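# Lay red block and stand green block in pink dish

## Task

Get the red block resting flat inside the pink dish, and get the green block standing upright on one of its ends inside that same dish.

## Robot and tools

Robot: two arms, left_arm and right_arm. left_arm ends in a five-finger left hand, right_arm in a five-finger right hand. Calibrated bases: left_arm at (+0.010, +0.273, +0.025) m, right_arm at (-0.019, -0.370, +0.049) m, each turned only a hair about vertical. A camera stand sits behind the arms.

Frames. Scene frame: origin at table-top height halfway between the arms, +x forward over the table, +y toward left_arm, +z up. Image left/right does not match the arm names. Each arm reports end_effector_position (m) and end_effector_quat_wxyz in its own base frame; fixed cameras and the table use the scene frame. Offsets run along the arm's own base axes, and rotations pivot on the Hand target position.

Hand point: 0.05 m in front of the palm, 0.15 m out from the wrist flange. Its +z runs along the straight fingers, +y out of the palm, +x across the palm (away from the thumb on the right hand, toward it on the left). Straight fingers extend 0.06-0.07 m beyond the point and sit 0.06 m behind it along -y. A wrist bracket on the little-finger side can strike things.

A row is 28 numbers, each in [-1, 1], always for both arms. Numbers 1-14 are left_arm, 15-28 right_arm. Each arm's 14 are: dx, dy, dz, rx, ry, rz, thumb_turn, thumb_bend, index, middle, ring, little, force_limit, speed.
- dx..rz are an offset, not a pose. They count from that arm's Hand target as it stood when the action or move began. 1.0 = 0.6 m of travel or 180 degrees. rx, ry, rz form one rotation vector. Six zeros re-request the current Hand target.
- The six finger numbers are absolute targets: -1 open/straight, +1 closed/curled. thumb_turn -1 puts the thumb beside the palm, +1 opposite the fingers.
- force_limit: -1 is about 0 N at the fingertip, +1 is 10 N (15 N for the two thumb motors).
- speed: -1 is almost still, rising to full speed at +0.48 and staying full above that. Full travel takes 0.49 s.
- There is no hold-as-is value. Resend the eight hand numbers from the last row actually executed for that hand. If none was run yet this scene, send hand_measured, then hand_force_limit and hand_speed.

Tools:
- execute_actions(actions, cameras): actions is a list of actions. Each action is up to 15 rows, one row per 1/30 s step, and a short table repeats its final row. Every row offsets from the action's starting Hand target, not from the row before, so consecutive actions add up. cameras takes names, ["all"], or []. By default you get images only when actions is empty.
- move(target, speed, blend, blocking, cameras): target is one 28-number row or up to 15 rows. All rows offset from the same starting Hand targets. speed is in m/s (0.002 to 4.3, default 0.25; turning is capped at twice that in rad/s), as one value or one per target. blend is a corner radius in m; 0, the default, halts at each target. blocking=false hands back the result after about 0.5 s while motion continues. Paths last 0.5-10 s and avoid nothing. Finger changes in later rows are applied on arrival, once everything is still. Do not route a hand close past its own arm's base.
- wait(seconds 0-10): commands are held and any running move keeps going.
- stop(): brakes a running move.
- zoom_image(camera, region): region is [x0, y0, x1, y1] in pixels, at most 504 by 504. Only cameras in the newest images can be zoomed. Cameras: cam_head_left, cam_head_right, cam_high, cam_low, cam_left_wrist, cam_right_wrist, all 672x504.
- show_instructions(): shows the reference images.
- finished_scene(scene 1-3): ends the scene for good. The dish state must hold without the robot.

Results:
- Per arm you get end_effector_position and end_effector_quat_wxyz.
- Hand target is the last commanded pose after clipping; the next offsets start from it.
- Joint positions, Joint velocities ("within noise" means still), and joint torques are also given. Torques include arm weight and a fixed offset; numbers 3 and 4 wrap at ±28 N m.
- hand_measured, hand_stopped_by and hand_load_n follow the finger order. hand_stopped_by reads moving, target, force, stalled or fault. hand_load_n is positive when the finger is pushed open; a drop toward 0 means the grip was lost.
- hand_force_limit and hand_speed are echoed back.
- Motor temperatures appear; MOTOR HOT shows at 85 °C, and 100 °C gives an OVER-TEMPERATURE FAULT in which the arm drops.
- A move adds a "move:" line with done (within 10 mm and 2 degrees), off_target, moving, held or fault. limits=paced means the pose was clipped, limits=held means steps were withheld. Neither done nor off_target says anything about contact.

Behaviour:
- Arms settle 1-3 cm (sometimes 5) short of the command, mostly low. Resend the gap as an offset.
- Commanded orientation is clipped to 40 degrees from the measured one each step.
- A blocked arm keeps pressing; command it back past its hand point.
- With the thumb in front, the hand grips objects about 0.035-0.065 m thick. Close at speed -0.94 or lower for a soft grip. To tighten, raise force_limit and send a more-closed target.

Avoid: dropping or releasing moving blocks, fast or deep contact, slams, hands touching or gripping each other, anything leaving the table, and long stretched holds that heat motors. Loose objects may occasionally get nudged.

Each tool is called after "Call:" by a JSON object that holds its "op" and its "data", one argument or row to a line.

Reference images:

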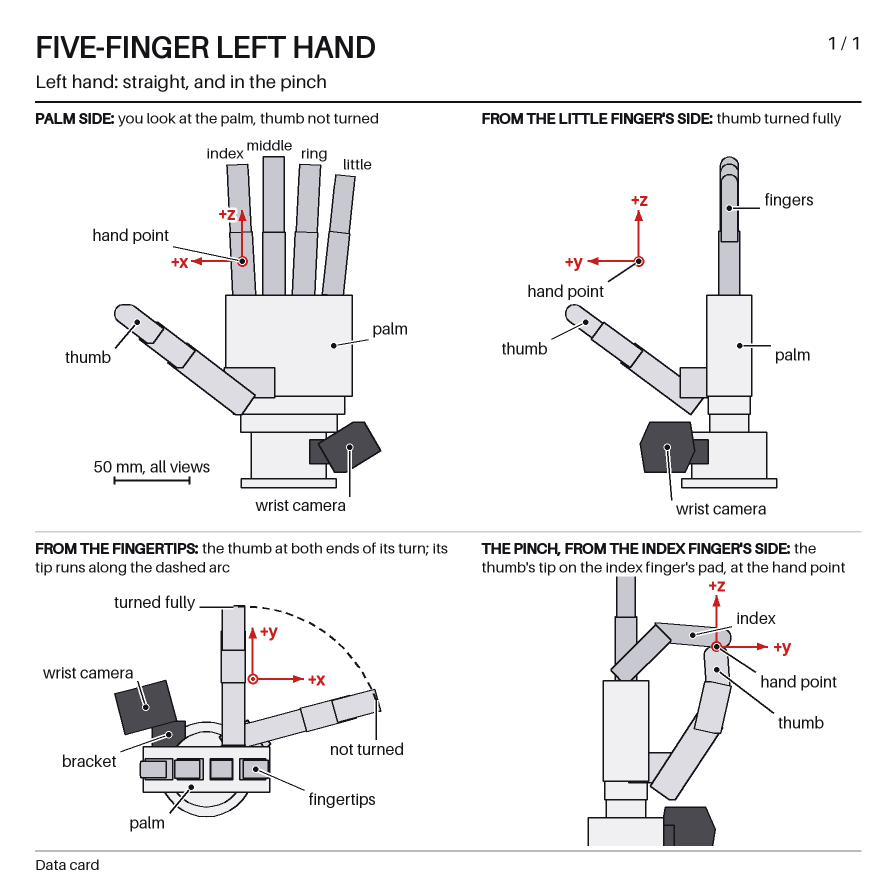

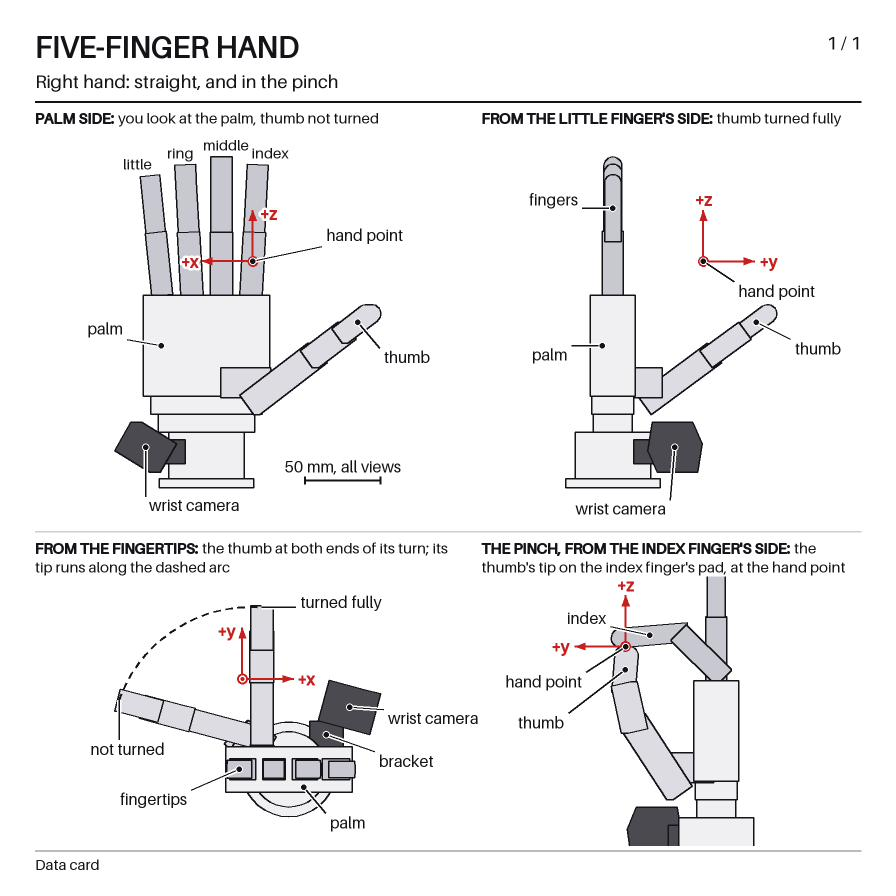

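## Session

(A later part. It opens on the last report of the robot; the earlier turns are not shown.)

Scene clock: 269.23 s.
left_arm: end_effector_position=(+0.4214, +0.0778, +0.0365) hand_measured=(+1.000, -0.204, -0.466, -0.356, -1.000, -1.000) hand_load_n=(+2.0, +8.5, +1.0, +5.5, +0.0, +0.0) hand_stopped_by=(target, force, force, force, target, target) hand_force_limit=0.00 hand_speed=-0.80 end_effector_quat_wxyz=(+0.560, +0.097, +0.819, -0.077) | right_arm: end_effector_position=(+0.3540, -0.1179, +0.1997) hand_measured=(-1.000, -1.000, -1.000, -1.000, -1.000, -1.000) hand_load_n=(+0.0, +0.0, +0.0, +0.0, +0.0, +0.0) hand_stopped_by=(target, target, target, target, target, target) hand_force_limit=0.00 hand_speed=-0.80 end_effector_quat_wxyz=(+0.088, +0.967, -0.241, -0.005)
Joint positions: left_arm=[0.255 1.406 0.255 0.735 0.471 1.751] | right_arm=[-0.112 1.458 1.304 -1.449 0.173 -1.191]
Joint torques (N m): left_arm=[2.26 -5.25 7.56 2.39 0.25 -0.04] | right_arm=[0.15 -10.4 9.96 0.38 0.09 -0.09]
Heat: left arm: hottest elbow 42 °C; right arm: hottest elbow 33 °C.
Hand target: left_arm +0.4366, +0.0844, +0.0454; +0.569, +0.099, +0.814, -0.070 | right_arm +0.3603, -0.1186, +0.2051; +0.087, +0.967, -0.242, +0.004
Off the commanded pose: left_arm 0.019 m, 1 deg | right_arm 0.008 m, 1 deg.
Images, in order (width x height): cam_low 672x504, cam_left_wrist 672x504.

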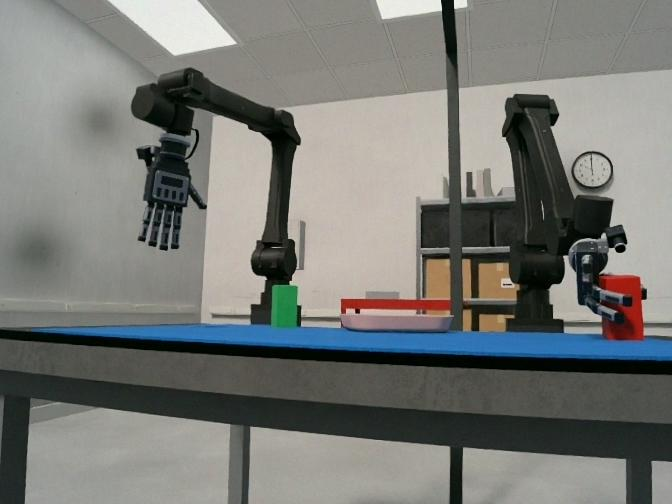

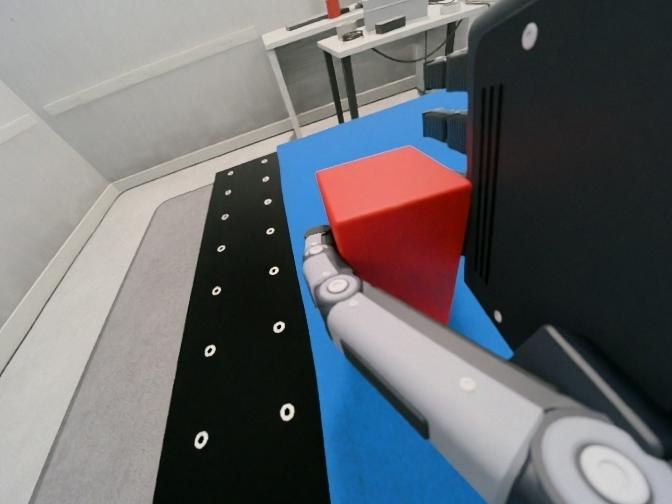

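Call:
{"op": "move", "data": {
  "target": [0,0,0.2,0,0,0,1,0.3,0.2,0.2,-1,-1,0,-0.8,0,0,0,0,0,0,-1,-1,-1,-1,-1,-1,0,-0.8],
  "speed": 0.1,
  "cameras": ["cam_low","cam_left_wrist"]
}}

Scene clock: 274.83 s.
left_arm: end_effector_position=(+0.4119, +0.0753, +0.1227) hand_measured=(+1.000, -0.204, -0.466, -0.356, -1.000, -1.000) hand_load_n=(+2.5, +8.5, +1.0, +5.5, +0.0, +0.0) hand_stopped_by=(target, force, force, force, target, target) hand_force_limit=0.00 hand_speed=-0.80 end_effector_quat_wxyz=(+0.539, +0.091, +0.833, -0.085) | right_arm: end_effector_position=(+0.3540, -0.1179, +0.1997) hand_measured=(-1.000, -1.000, -1.000, -1.000, -1.000, -1.000) hand_load_n=(+0.0, +0.0, +0.0, +0.0, +0.0, +0.0) hand_stopped_by=(target, target, target, target, target, target) hand_force_limit=0.00 hand_speed=-0.80 end_effector_quat_wxyz=(+0.088, +0.967, -0.241, -0.005)
Joint positions: left_arm=[0.255 0.974 0.373 0.128 0.471 1.752] | right_arm=[-0.112 1.458 1.304 -1.449 0.173 -1.191]
Joint torques (N m): left_arm=[1.32 -4.42 13.57 2.26 0.27 0] | right_arm=[0.21 -10.64 9.95 0.47 0.12 -0.08]
Heat: left arm: hottest elbow 42 °C; right arm: hottest elbow 33 °C.
Hand target: left_arm +0.4366, +0.0844, +0.1653; +0.569, +0.099, +0.814, -0.070 | right_arm +0.3603, -0.1186, +0.2051; +0.087, +0.967, -0.242, +0.004
Off the commanded pose: left_arm 0.050 m, 5 deg | right_arm 0.008 m, 1 deg.
move: off_target (left_arm)
Images, in order (width x height): cam_low 672x504, cam_left_wrist 672x504.

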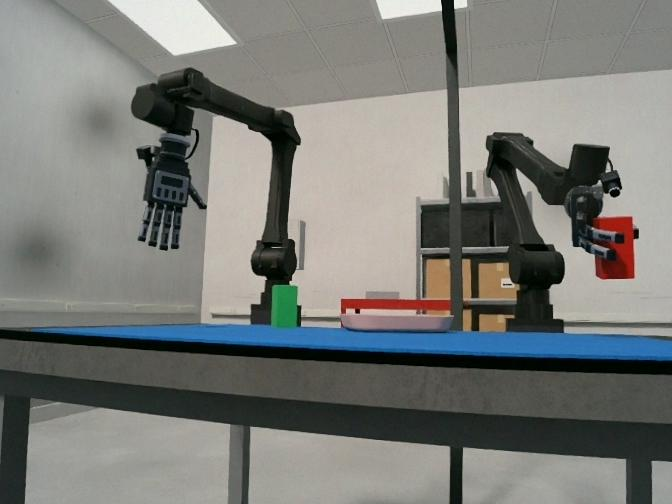

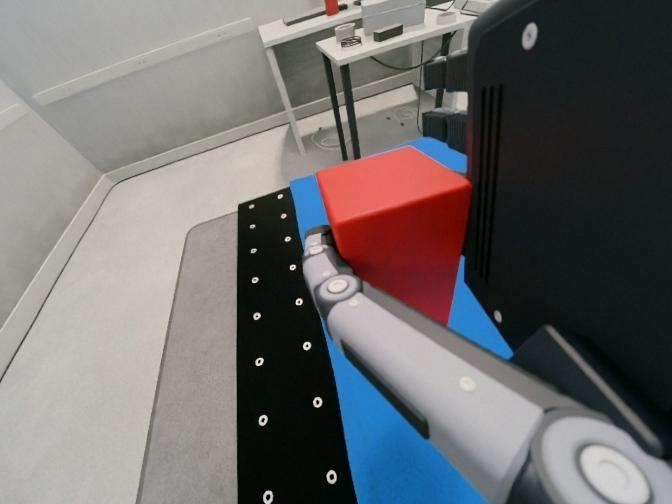

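Call:
{"op": "move", "data": {
  "target": [-0.309,-0.542,0.058,-0.2622,0.2569,-0.1684,1,0.3,0.2,0.2,-1,-1,0,-0.8,0,0,0,0,0,0,-1,-1,-1,-1,-1,-1,0,-0.8],
  "speed": 0.15,
  "cameras": ["all"]
}}

Scene clock: 323.53 s.
left_arm: end_effector_position=(+0.2353, -0.2314, +0.1721) hand_measured=(+1.000, -0.204, -0.466, -0.356, -1.000, -1.000) hand_load_n=(+2.0, +8.5, +0.5, +5.5, +0.0, +0.0) hand_stopped_by=(target, force, force, force, target, target) hand_force_limit=0.00 hand_speed=-0.80 end_effector_quat_wxyz=(+0.150, +0.023, +0.829, -0.538) | right_arm: end_effector_position=(+0.3540, -0.1179, +0.1997) hand_measured=(-1.000, -1.000, -1.000, -1.000, -1.000, -1.000) hand_load_n=(+0.0, +0.0, +0.0, +0.0, +0.0, +0.0) hand_stopped_by=(target, target, target, target, target, target) hand_force_limit=0.00 hand_speed=-0.80 end_effector_quat_wxyz=(+0.088, +0.967, -0.241, -0.005)
Joint positions: left_arm=[-0.356 0.752 0.517 -0.388 0.871 0.801] | right_arm=[-0.112 1.458 1.304 -1.449 0.173 -1.191]
Joint torques (N m): left_arm=[0.91 -1.49 13.38 3.15 0.39 -0.14] | right_arm=[0.21 -10.52 9.98 0.32 0.09 -0.08]
Motor temperatures (°C): left_arm=[28 29 53 24 28 25] | right_arm=[28 28 33 26 26 26]
Heat: left arm: hottest elbow 53 °C; right arm: hottest elbow 33 °C.
Hand target: left_arm +0.2512, -0.2409, +0.2002; +0.172, +0.036, +0.818, -0.548 | right_arm +0.3603, -0.1186, +0.2051; +0.087, +0.967, -0.242, +0.004
Off the commanded pose: left_arm 0.034 m, 3 deg | right_arm 0.008 m, 1 deg.
move: off_target (left_arm)

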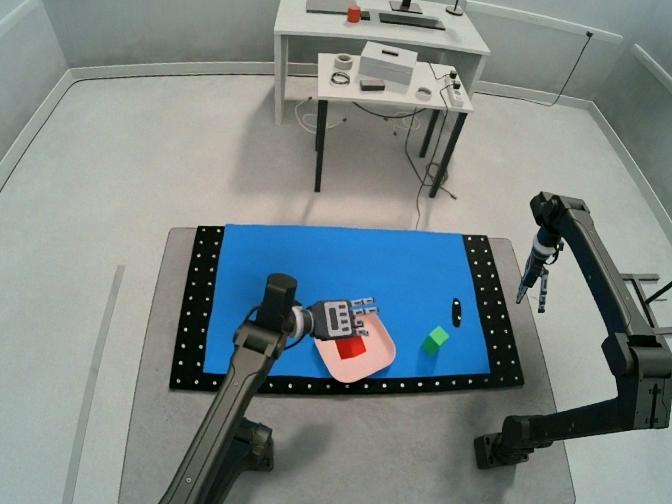

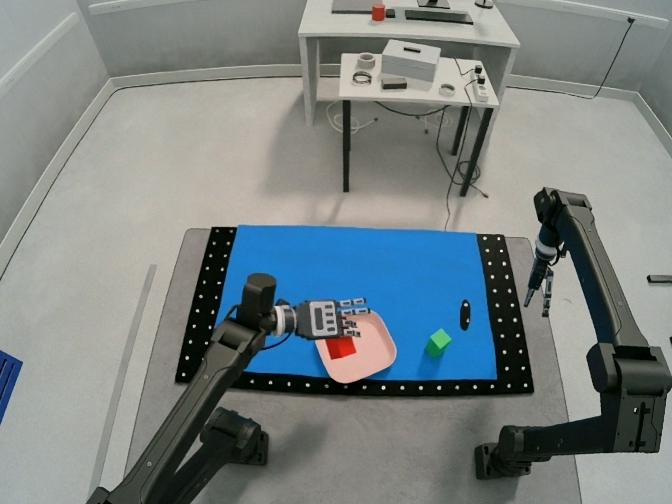

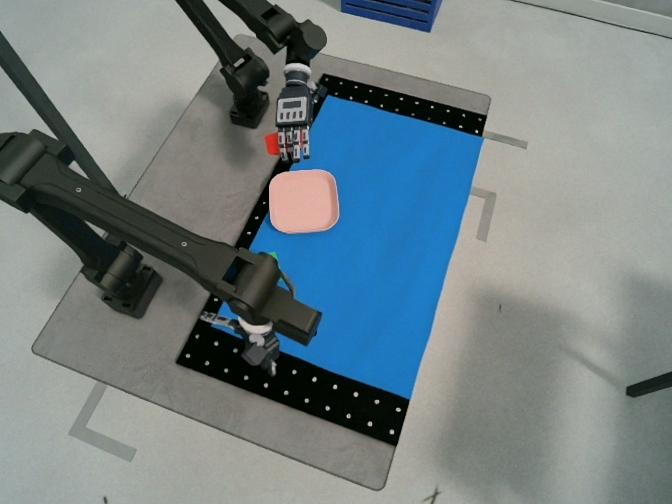

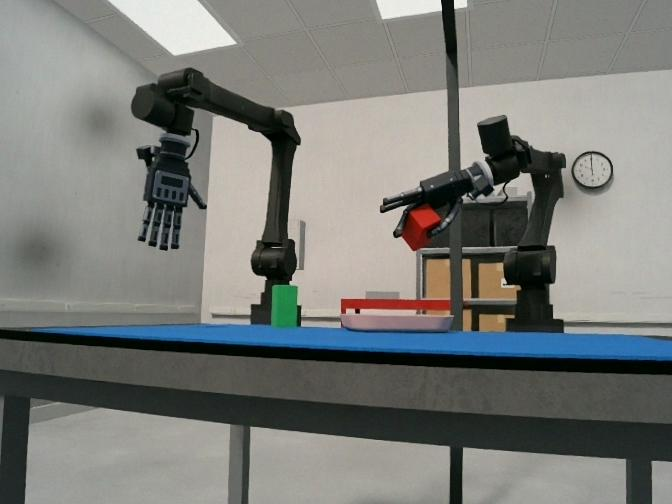

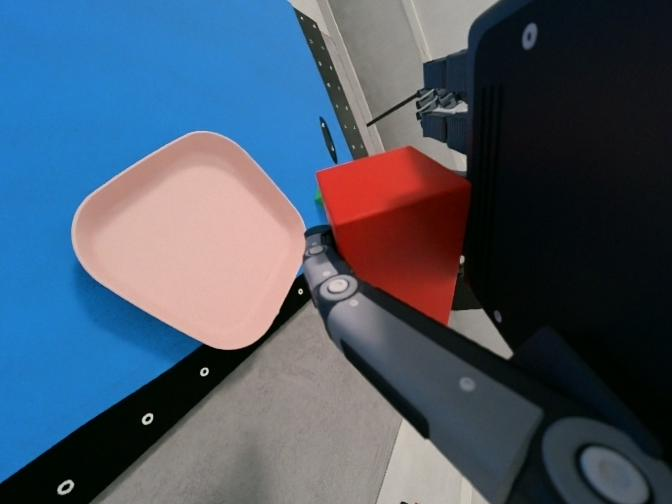

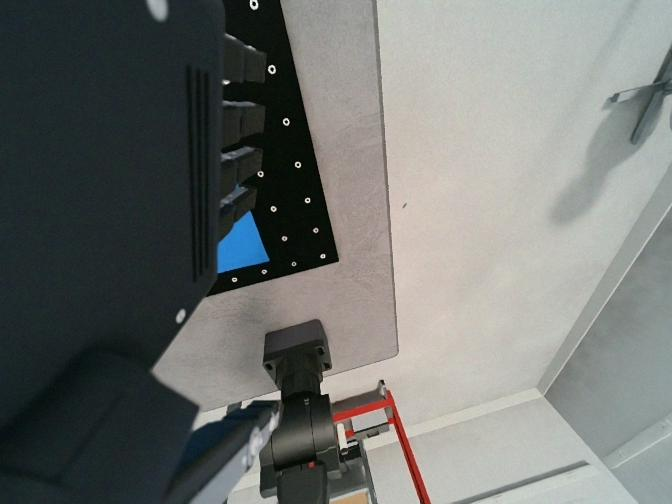

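Call:
{"op": "move", "data": {
  "target": [0.063,-0.0318,-0.142,0.0134,0.0708,-0.0558,1,0.3,0.2,0.2,-1,-1,0,-0.8,0,0,0,0,0,0,-1,-1,-1,-1,-1,-1,0,-0.8],
  "speed": 0.15,
  "cameras": ["all"]
}}

Scene clock: 357.37 s.
left_arm: end_effector_position=(+0.2643, -0.2512, +0.0920) hand_measured=(+1.000, -0.204, -0.466, -0.356, -1.000, -1.000) hand_load_n=(+2.5, +8.5, +0.5, +5.5, +0.0, +0.0) hand_stopped_by=(target, force, force, force, target, target) hand_force_limit=0.00 hand_speed=-0.80 end_effector_quat_wxyz=(+0.010, +0.034, +0.844, -0.536) | right_arm: end_effector_position=(+0.3540, -0.1179, +0.1997) hand_measured=(-1.000, -1.000, -1.000, -1.000, -1.000, -1.000) hand_load_n=(+0.0, +0.0, +0.0, +0.0, +0.0, +0.0) hand_stopped_by=(target, target, target, target, target, target) hand_force_limit=0.00 hand_speed=-0.80 end_effector_quat_wxyz=(+0.088, +0.967, -0.241, -0.005)
Joint positions: left_arm=[-0.333 1.225 0.62 -0.389 1.038 0.983] | right_arm=[-0.112 1.458 1.304 -1.449 0.173 -1.191]
Joint torques (N m): left_arm=[1.67 -6.42 12.56 1.28 0.98 -0.04] | right_arm=[0.44 -10.46 9.96 0.43 0.12 -0.11]
Motor temperatures (°C): left_arm=[28 28 56 25 28 25] | right_arm=[28 28 33 26 26 26]
Heat: left arm: hottest elbow 56 °C; right arm: hottest elbow 33 °C.
Hand target: left_arm +0.2889, -0.2600, +0.1149; +0.031, +0.050, +0.837, -0.544 | right_arm +0.3603, -0.1186, +0.2051; +0.087, +0.967, -0.242, +0.004
Off the commanded pose: left_arm 0.035 m, 3 deg | right_arm 0.008 m, 1 deg.
move: off_target (left_arm)

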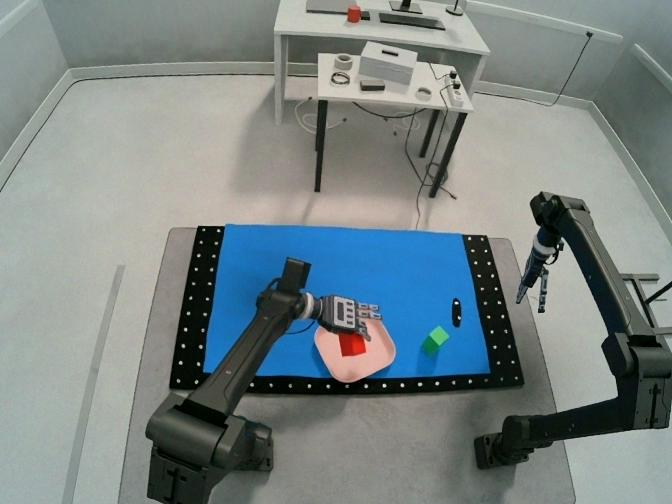

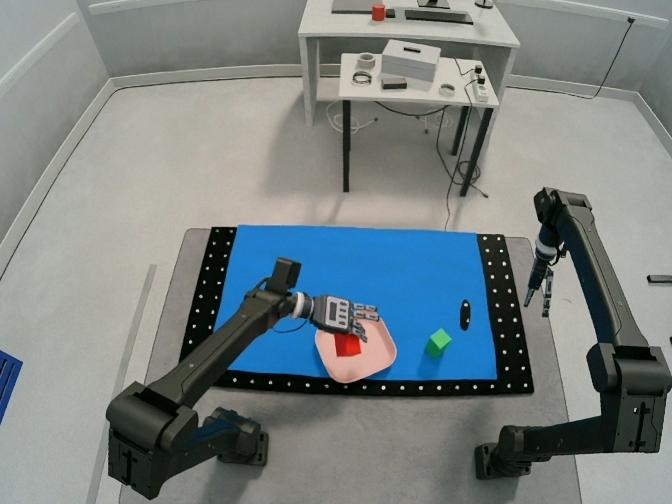

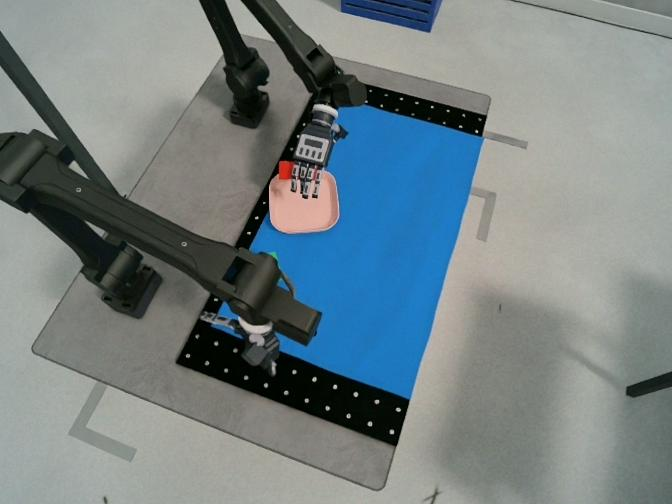

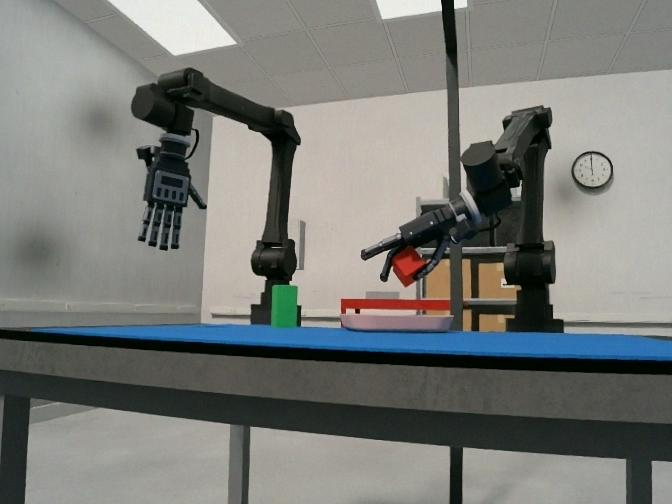

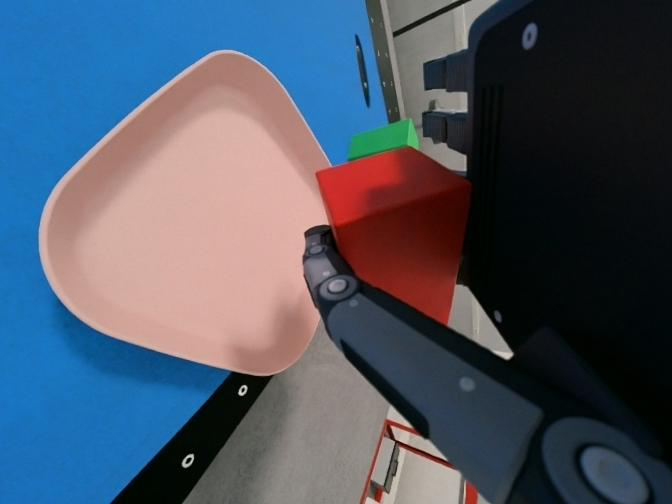

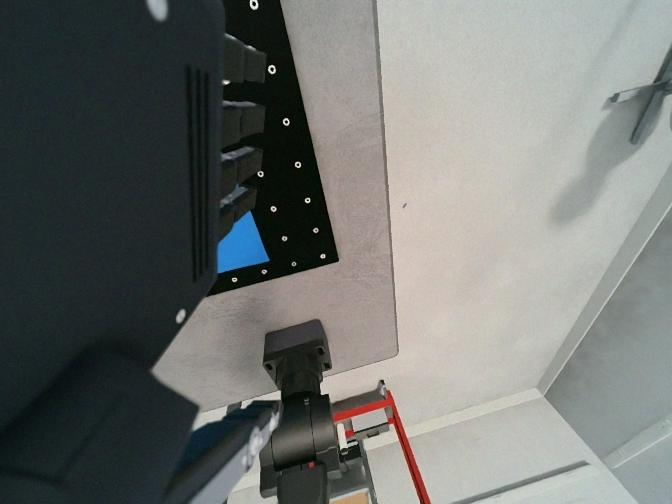

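Call:
{"op": "move", "data": {
  "target": [0.01,0,-0.12,0,0,0,1,0.3,0.2,0.2,-1,-1,0,-0.8,0,0,0,0,0,0,-1,-1,-1,-1,-1,-1,0,-0.8],
  "speed": 0.1,
  "cameras": ["cam_head_left","cam_high","cam_low","cam_left_wrist"]
}}

Scene clock: 371.17 s.
left_arm: end_effector_position=(+0.2930, -0.2611, +0.0445) hand_measured=(+1.000, -0.204, -0.466, -0.356, -1.000, -1.000) hand_load_n=(+2.0, +9.0, +0.5, +5.5, +0.0, +0.0) hand_stopped_by=(target, force, force, force, target, target) hand_force_limit=0.00 hand_speed=-0.80 end_effector_quat_wxyz=(+0.028, +0.050, +0.839, -0.541) | right_arm: end_effector_position=(+0.3540, -0.1179, +0.1997) hand_measured=(-1.000, -1.000, -1.000, -1.000, -1.000, -1.000) hand_load_n=(+0.0, +0.0, +0.0, +0.0, +0.0, +0.0) hand_stopped_by=(target, target, target, target, target, target) hand_force_limit=0.00 hand_speed=-0.80 end_effector_quat_wxyz=(+0.088, +0.967, -0.241, -0.005)
Joint positions: left_arm=[-0.333 1.405 0.612 -0.165 1.041 0.997] | right_arm=[-0.112 1.458 1.304 -1.449 0.173 -1.191]
Joint torques (N m): left_arm=[2.37 -7.06 6.13 2.39 0.95 -0.11] | right_arm=[0.26 -10.23 9.98 0.39 0.12 -0.1]
Heat: left arm: hottest elbow 54 °C; right arm: hottest elbow 34 °C.
Hand target: left_arm +0.2950, -0.2600, +0.0430; +0.031, +0.050, +0.837, -0.544 | right_arm +0.3603, -0.1186, +0.2051; +0.087, +0.967, -0.242, +0.004
Off the commanded pose: left_arm 0.003 m, 1 deg | right_arm 0.008 m, 1 deg.
move: done
Images, in order (width x height): cam_head_left 672x504, cam_high 672x504, cam_low 672x504, cam_left_wrist 672x504.

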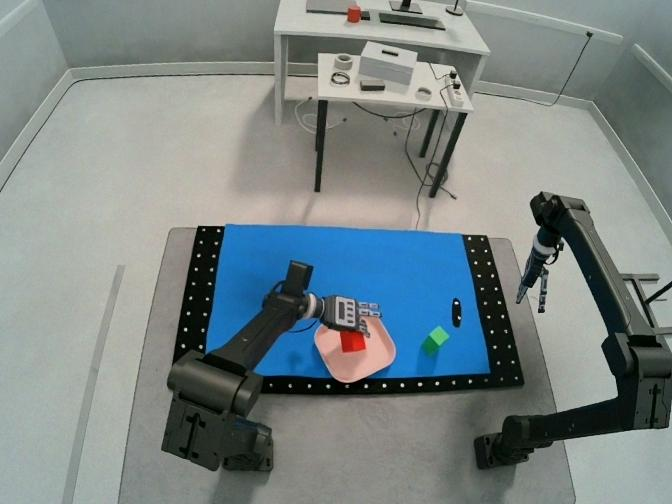

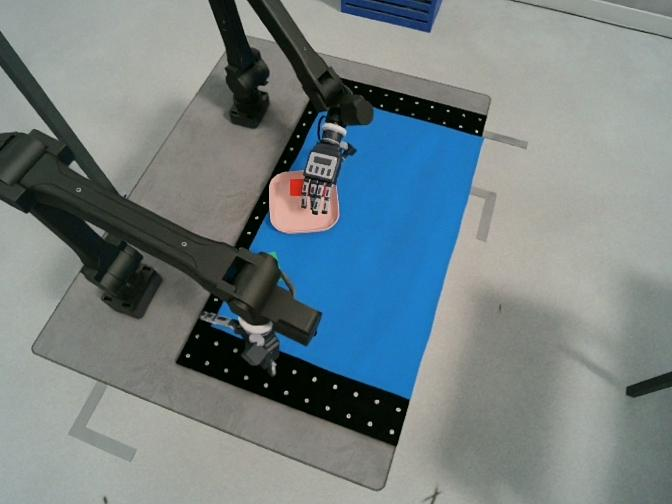

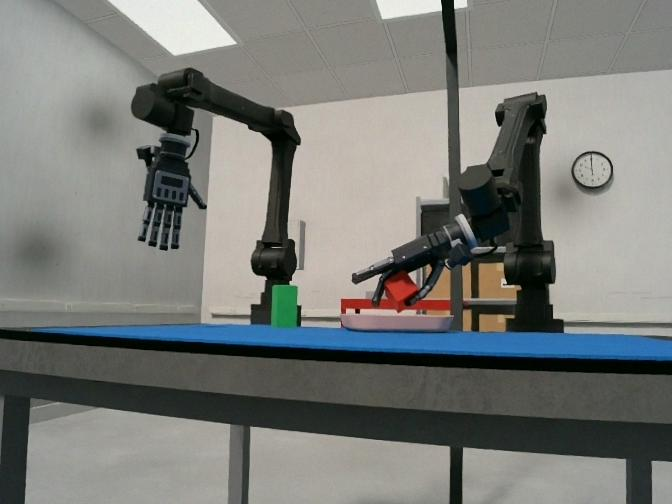

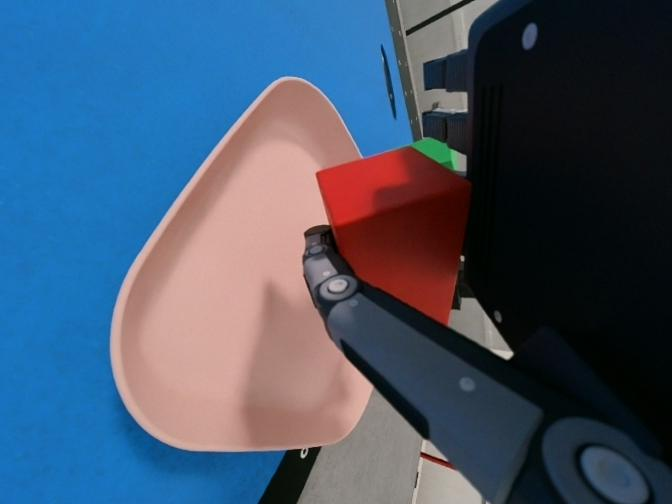

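Call:
{"op": "move", "data": {
  "target": [-0.038,0.0167,-0.0483,0,0,0,1,0.3,0.2,0.2,-1,-1,0,-0.8,0,0,0,0,0,0,-1,-1,-1,-1,-1,-1,0,-0.8],
  "speed": 0.08,
  "cameras": ["cam_head_left","cam_high","cam_low","cam_left_wrist"]
}}

Scene clock: 377.40 s.
left_arm: end_effector_position=(+0.2707, -0.2515, +0.0161) hand_measured=(+1.000, -0.204, -0.466, -0.356, -1.000, -1.000) hand_load_n=(+2.0, +8.5, +0.5, +5.5, +0.0, -0.5) hand_stopped_by=(target, force, force, force, target, target) hand_force_limit=0.00 hand_speed=-0.80 end_effector_quat_wxyz=(+0.027, +0.049, +0.839, -0.541) | right_arm: end_effector_position=(+0.3540, -0.1179, +0.1997) hand_measured=(-1.000, -1.000, -1.000, -1.000, -1.000, -1.000) hand_load_n=(+0.5, +0.0, +0.0, +0.0, +0.0, -0.5) hand_stopped_by=(target, target, target, target, target, target) hand_force_limit=0.00 hand_speed=-0.80 end_effector_quat_wxyz=(+0.088, +0.967, -0.241, -0.005)
Joint positions: left_arm=[-0.327 1.427 0.522 -0.061 1.045 1.005] | right_arm=[-0.112 1.458 1.304 -1.449 0.173 -1.191]
Joint torques (N m): left_arm=[2.26 -7 5.46 2.19 1.01 0] | right_arm=[0.26 -10.52 9.94 0.38 0.1 -0.09]
Heat: left arm: hottest elbow 52 °C; right arm: hottest elbow 34 °C.
Hand target: left_arm +0.2722, -0.2500, +0.0141; +0.031, +0.050, +0.837, -0.544 | right_arm +0.3603, -0.1186, +0.2051; +0.087, +0.967, -0.242, +0.004
Off the commanded pose: left_arm 0.003 m, 1 deg | right_arm 0.008 m, 1 deg.
move: done
Images, in order (width x height): cam_head_left 672x504, cam_high 672x504, cam_low 672x504, cam_left_wrist 672x504.

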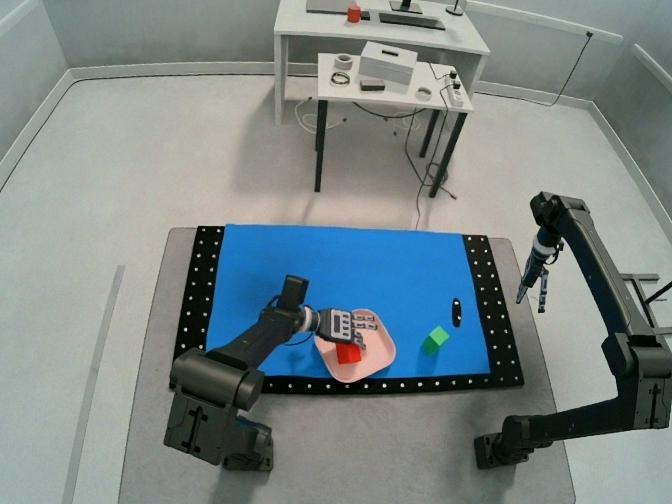

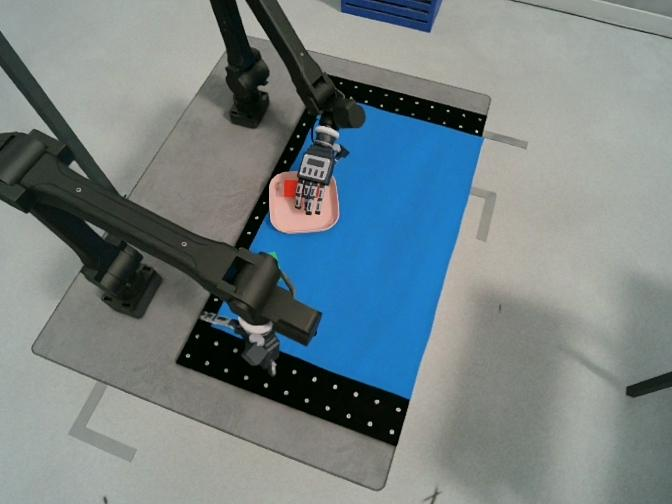

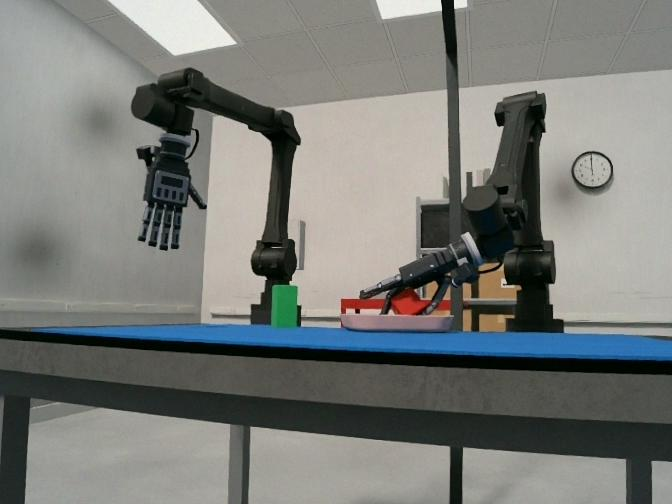

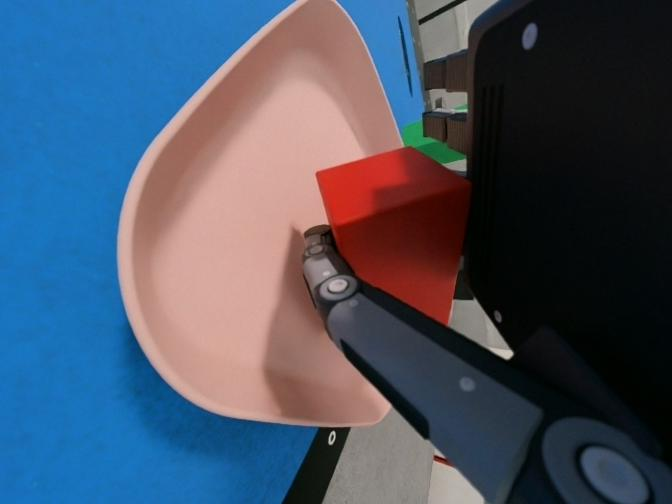

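Call:
{"op": "zoom_image", "data": {
  "camera": "cam_low",
  "region": [320, 250, 500, 350]
}}

Call:
{"op": "zoom_image", "data": {
  "camera": "cam_high",
  "region": [250, 130, 370, 240]
}}

Scaled by 2.800.

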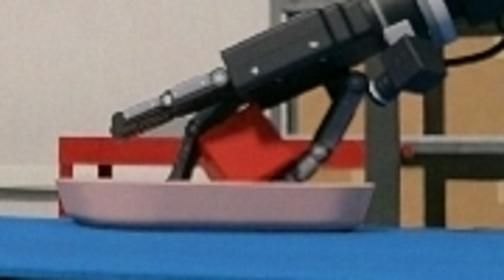

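Scaled by 4.200.

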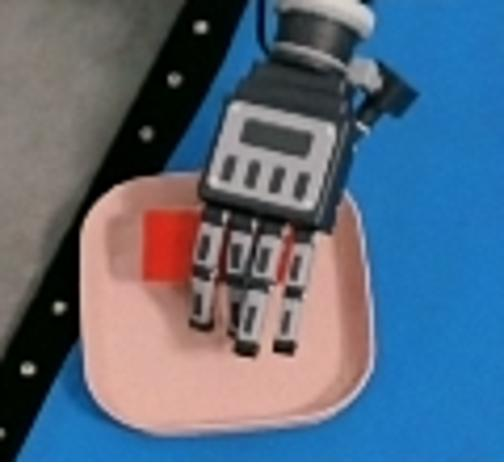

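Call:
{"op": "move", "data": {
  "target": [0,0,-0.015,-0.0638,-0.0195,0,1,0.3,0.2,0.2,-1,-1,0,-0.8,0,0,0,0,0,0,-1,-1,-1,-1,-1,-1,0,-0.8],
  "speed": 0.08,
  "cameras": ["cam_high","cam_low","cam_left_wrist"]
}}

Call:
{"op": "zoom_image", "data": {
  "camera": "cam_low",
  "region": [320, 250, 500, 350]
}}

Scene clock: 392.40 s.
left_arm: end_effector_position=(+0.2736, -0.2527, +0.0101) hand_measured=(+1.000, -0.204, -0.466, -0.356, -1.000, -1.000) hand_load_n=(+2.0, +8.0, +0.5, +3.5, +0.0, +0.0) hand_stopped_by=(target, force, force, force, target, target) hand_force_limit=0.00 hand_speed=-0.80 end_effector_quat_wxyz=(+0.061, +0.068, +0.776, -0.624) | right_arm: end_effector_position=(+0.3540, -0.1179, +0.1997) hand_measured=(-1.000, -1.000, -1.000, -1.000, -1.000, -1.000) hand_load_n=(+0.0, +0.0, +0.5, +0.0, +0.0, +0.0) hand_stopped_by=(target, target, target, target, target, target) hand_force_limit=0.00 hand_speed=-0.80 end_effector_quat_wxyz=(+0.088, +0.967, -0.241, -0.005)
Joint positions: left_arm=[-0.256 1.559 0.417 0.446 1.229 0.851] | right_arm=[-0.112 1.458 1.304 -1.449 0.173 -1.191]
Joint torques (N m): left_arm=[2.73 -6.83 3.66 2.65 0.59 -0.05] | right_arm=[0.21 -10.34 10.03 0.44 0.1 -0.11]
Motor temperatures (°C): left_arm=[28 29 48 24 29 25] | right_arm=[28 28 34 26 26 26]
Heat: left arm: hottest elbow 48 °C; right arm: hottest elbow 34 °C.
Hand target: left_arm +0.2722, -0.2499, +0.0050; +0.062, +0.063, +0.777, -0.623 | right_arm +0.3603, -0.1186, +0.2051; +0.087, +0.967, -0.242, +0.004
Off the commanded pose: left_arm 0.006 m, 1 deg | right_arm 0.008 m, 1 deg.
move: done
Images, in order (width x height): cam_high 672x504, cam_low 672x504, cam_left_wrist 672x504.

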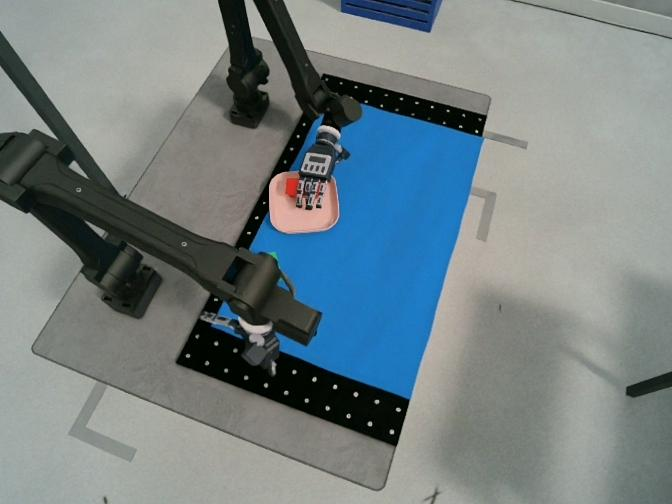

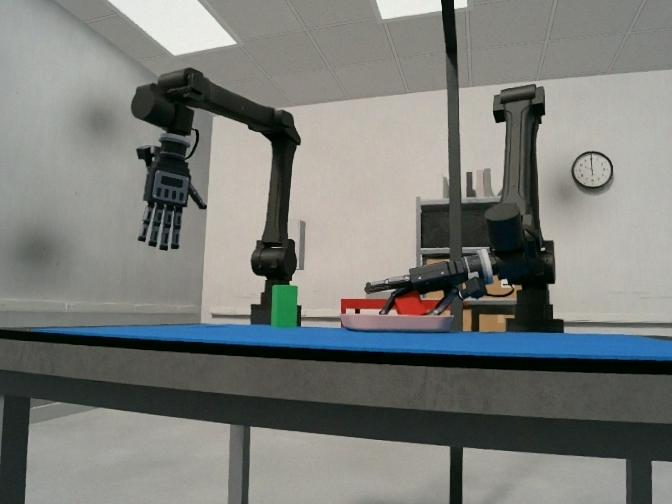

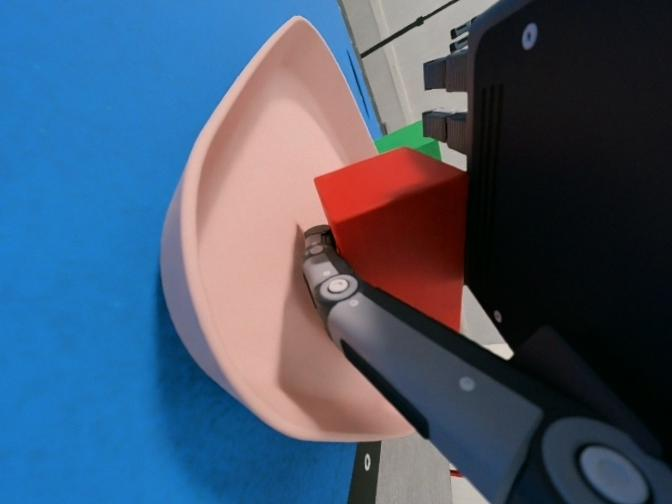

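Scaled by 2.800.

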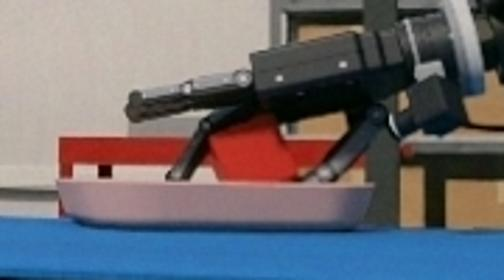

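Call:
{"op": "execute_actions", "data": {
  "actions": [
    [[0,0,0,0,0,0,1,0.3,-1,-1,-1,-1,0,-0.8,0,0,0,0,0,0,-1,-1,-1,-1,-1,-1,0,-0.8]],
    [[0,0,0,0,0,0,1,0.3,-1,-1,-1,-1,0,-0.8,0,0,0,0,0,0,-1,-1,-1,-1,-1,-1,0,-0.8]]
  ],
  "cameras": ["cam_low","cam_left_wrist","cam_high"]
}}

Call:
{"op": "zoom_image", "data": {
  "camera": "cam_low",
  "region": [320, 250, 500, 350]
}}

Scene clock: 403.07 s.
left_arm: end_effector_position=(+0.2739, -0.2527, +0.0099) hand_measured=(+1.000, -0.204, -1.000, -1.000, -1.000, -1.000) hand_load_n=(+2.5, +5.5, +0.0, +0.0, +0.0, +0.0) hand_stopped_by=(target, force, target, target, target, target) hand_force_limit=0.00 hand_speed=-0.80 end_effector_quat_wxyz=(+0.061, +0.068, +0.776, -0.624) | right_arm: end_effector_position=(+0.3540, -0.1179, +0.1997) hand_measured=(-1.000, -1.000, -1.000, -1.000, -1.000, -1.000) hand_load_n=(+0.0, +0.0, +0.0, +0.0, +0.0, +0.0) hand_stopped_by=(target, target, target, target, target, target) hand_force_limit=0.00 hand_speed=-0.80 end_effector_quat_wxyz=(+0.088, +0.967, -0.241, -0.005)
Joint positions: left_arm=[-0.256 1.56 0.417 0.449 1.229 0.85] | right_arm=[-0.112 1.458 1.304 -1.449 0.173 -1.191]
Joint torques (N m): left_arm=[2.37 -6.95 3.55 2.47 0.6 -0.07] | right_arm=[0.15 -10.4 9.99 0.42 0.11 -0.1]
Heat: left arm: hottest elbow 45 °C; right arm: hottest elbow 34 °C.
Hand target: left_arm +0.2721, -0.2500, +0.0050; +0.062, +0.063, +0.777, -0.623 | right_arm +0.3603, -0.1186, +0.2051; +0.087, +0.967, -0.242, +0.004
Off the commanded pose: left_arm 0.006 m, 1 deg | right_arm 0.008 m, 1 deg.
Images, in order (width x height): cam_high 672x504, cam_low 672x504, cam_left_wrist 672x504.

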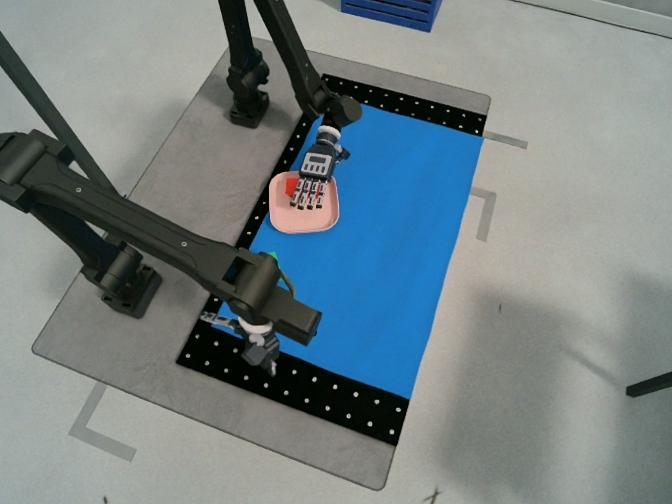

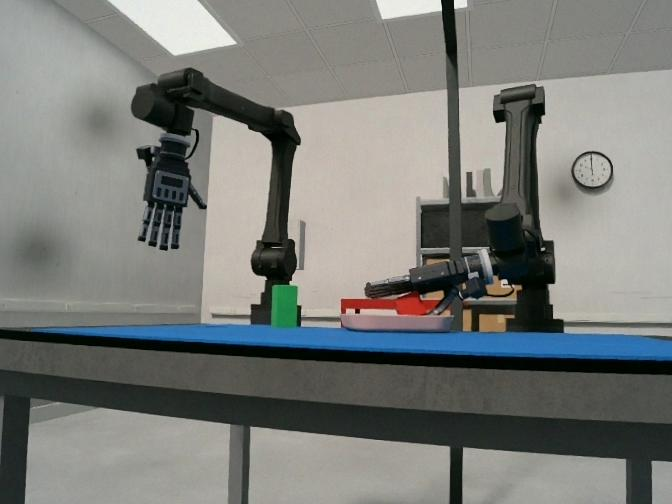

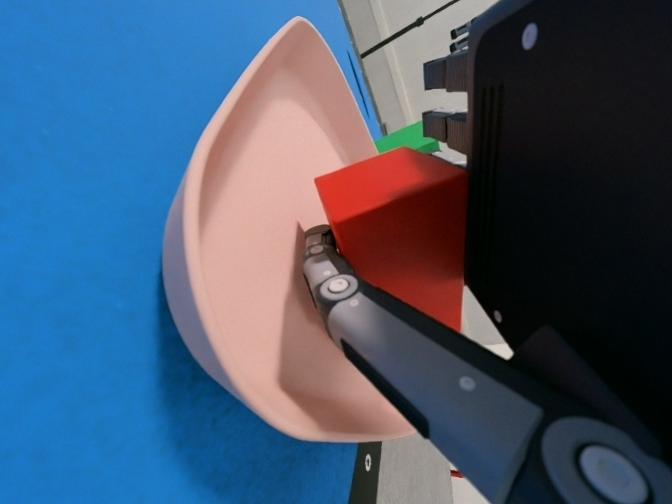

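Scaled by 2.800.

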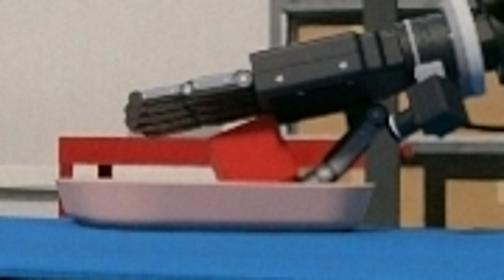

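Call:
{"op": "execute_actions", "data": {
  "actions": [
    [[0,0,0,0,0,0,1,-0.3,-1,-1,-1,-1,0,-0.9,0,0,0,0,0,0,-1,-1,-1,-1,-1,-1,0,-0.8]],
    [[0,0,0,0,0,0,1,-0.4,-1,-1,-1,-1,0,-0.9,0,0,0,0,0,0,-1,-1,-1,-1,-1,-1,0,-0.8]]
  ],
  "cameras": ["cam_low","cam_left_wrist","cam_high"]
}}

Call:
{"op": "zoom_image", "data": {
  "camera": "cam_low",
  "region": [320, 250, 500, 350]
}}

Scene clock: 409.60 s.
left_arm: end_effector_position=(+0.2734, -0.2538, +0.0115) hand_measured=(+1.000, -0.396, -1.000, -1.000, -1.000, -1.000) hand_load_n=(-1.0, -7.0, +0.0, +0.0, +0.0, +0.0) hand_stopped_by=(target, target, target, target, target, target) hand_force_limit=0.00 hand_speed=-0.90 end_effector_quat_wxyz=(+0.061, +0.073, +0.772, -0.628) | right_arm: end_effector_position=(+0.3540, -0.1179, +0.1997) hand_measured=(-1.000, -1.000, -1.000, -1.000, -1.000, -1.000) hand_load_n=(+0.0, +0.0, +0.0, +0.0, +0.0, +0.0) hand_stopped_by=(target, target, target, target, target, target) hand_force_limit=0.00 hand_speed=-0.80 end_effector_quat_wxyz=(+0.088, +0.967, -0.241, -0.005)
Joint positions: left_arm=[-0.256 1.564 0.417 0.463 1.242 0.849] | right_arm=[-0.112 1.458 1.304 -1.449 0.173 -1.191]
Joint torques (N m): left_arm=[2.49 -7.12 3.4 1.83 0.08 -0.09] | right_arm=[0.09 -10.4 9.94 0.4 0.11 -0.1]
Heat: left arm: hottest elbow 44 °C; right arm: hottest elbow 34 °C.
Hand target: left_arm +0.2721, -0.2500, +0.0050; +0.062, +0.063, +0.777, -0.623 | right_arm +0.3603, -0.1186, +0.2051; +0.087, +0.967, -0.242, +0.004
Off the commanded pose: left_arm 0.008 m, 1 deg | right_arm 0.008 m, 1 deg.
Images, in order (width x height): cam_high 672x504, cam_low 672x504, cam_left_wrist 672x504.

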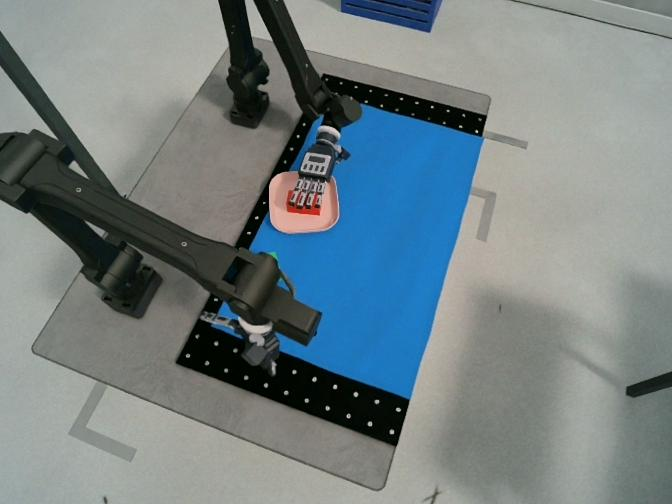

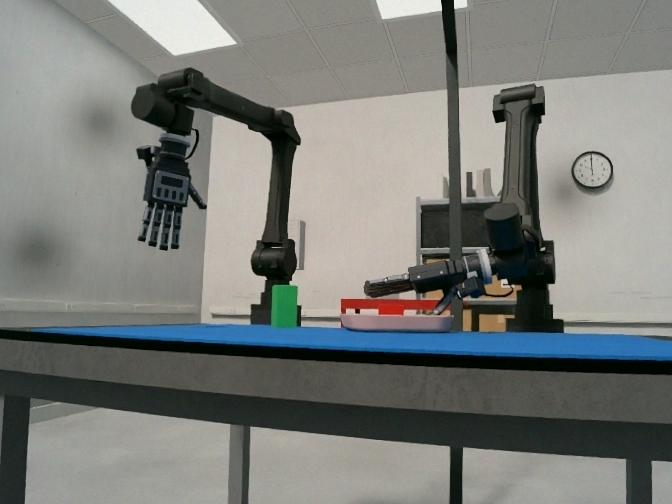

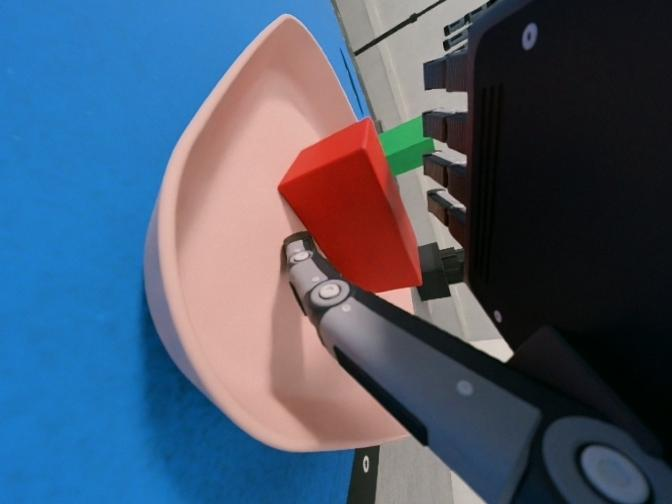

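Scaled by 2.800.

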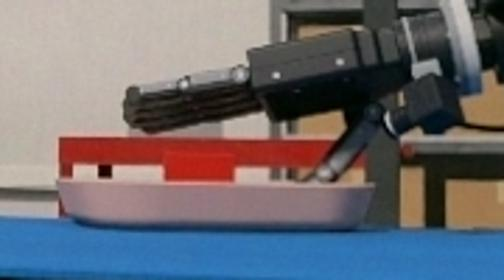

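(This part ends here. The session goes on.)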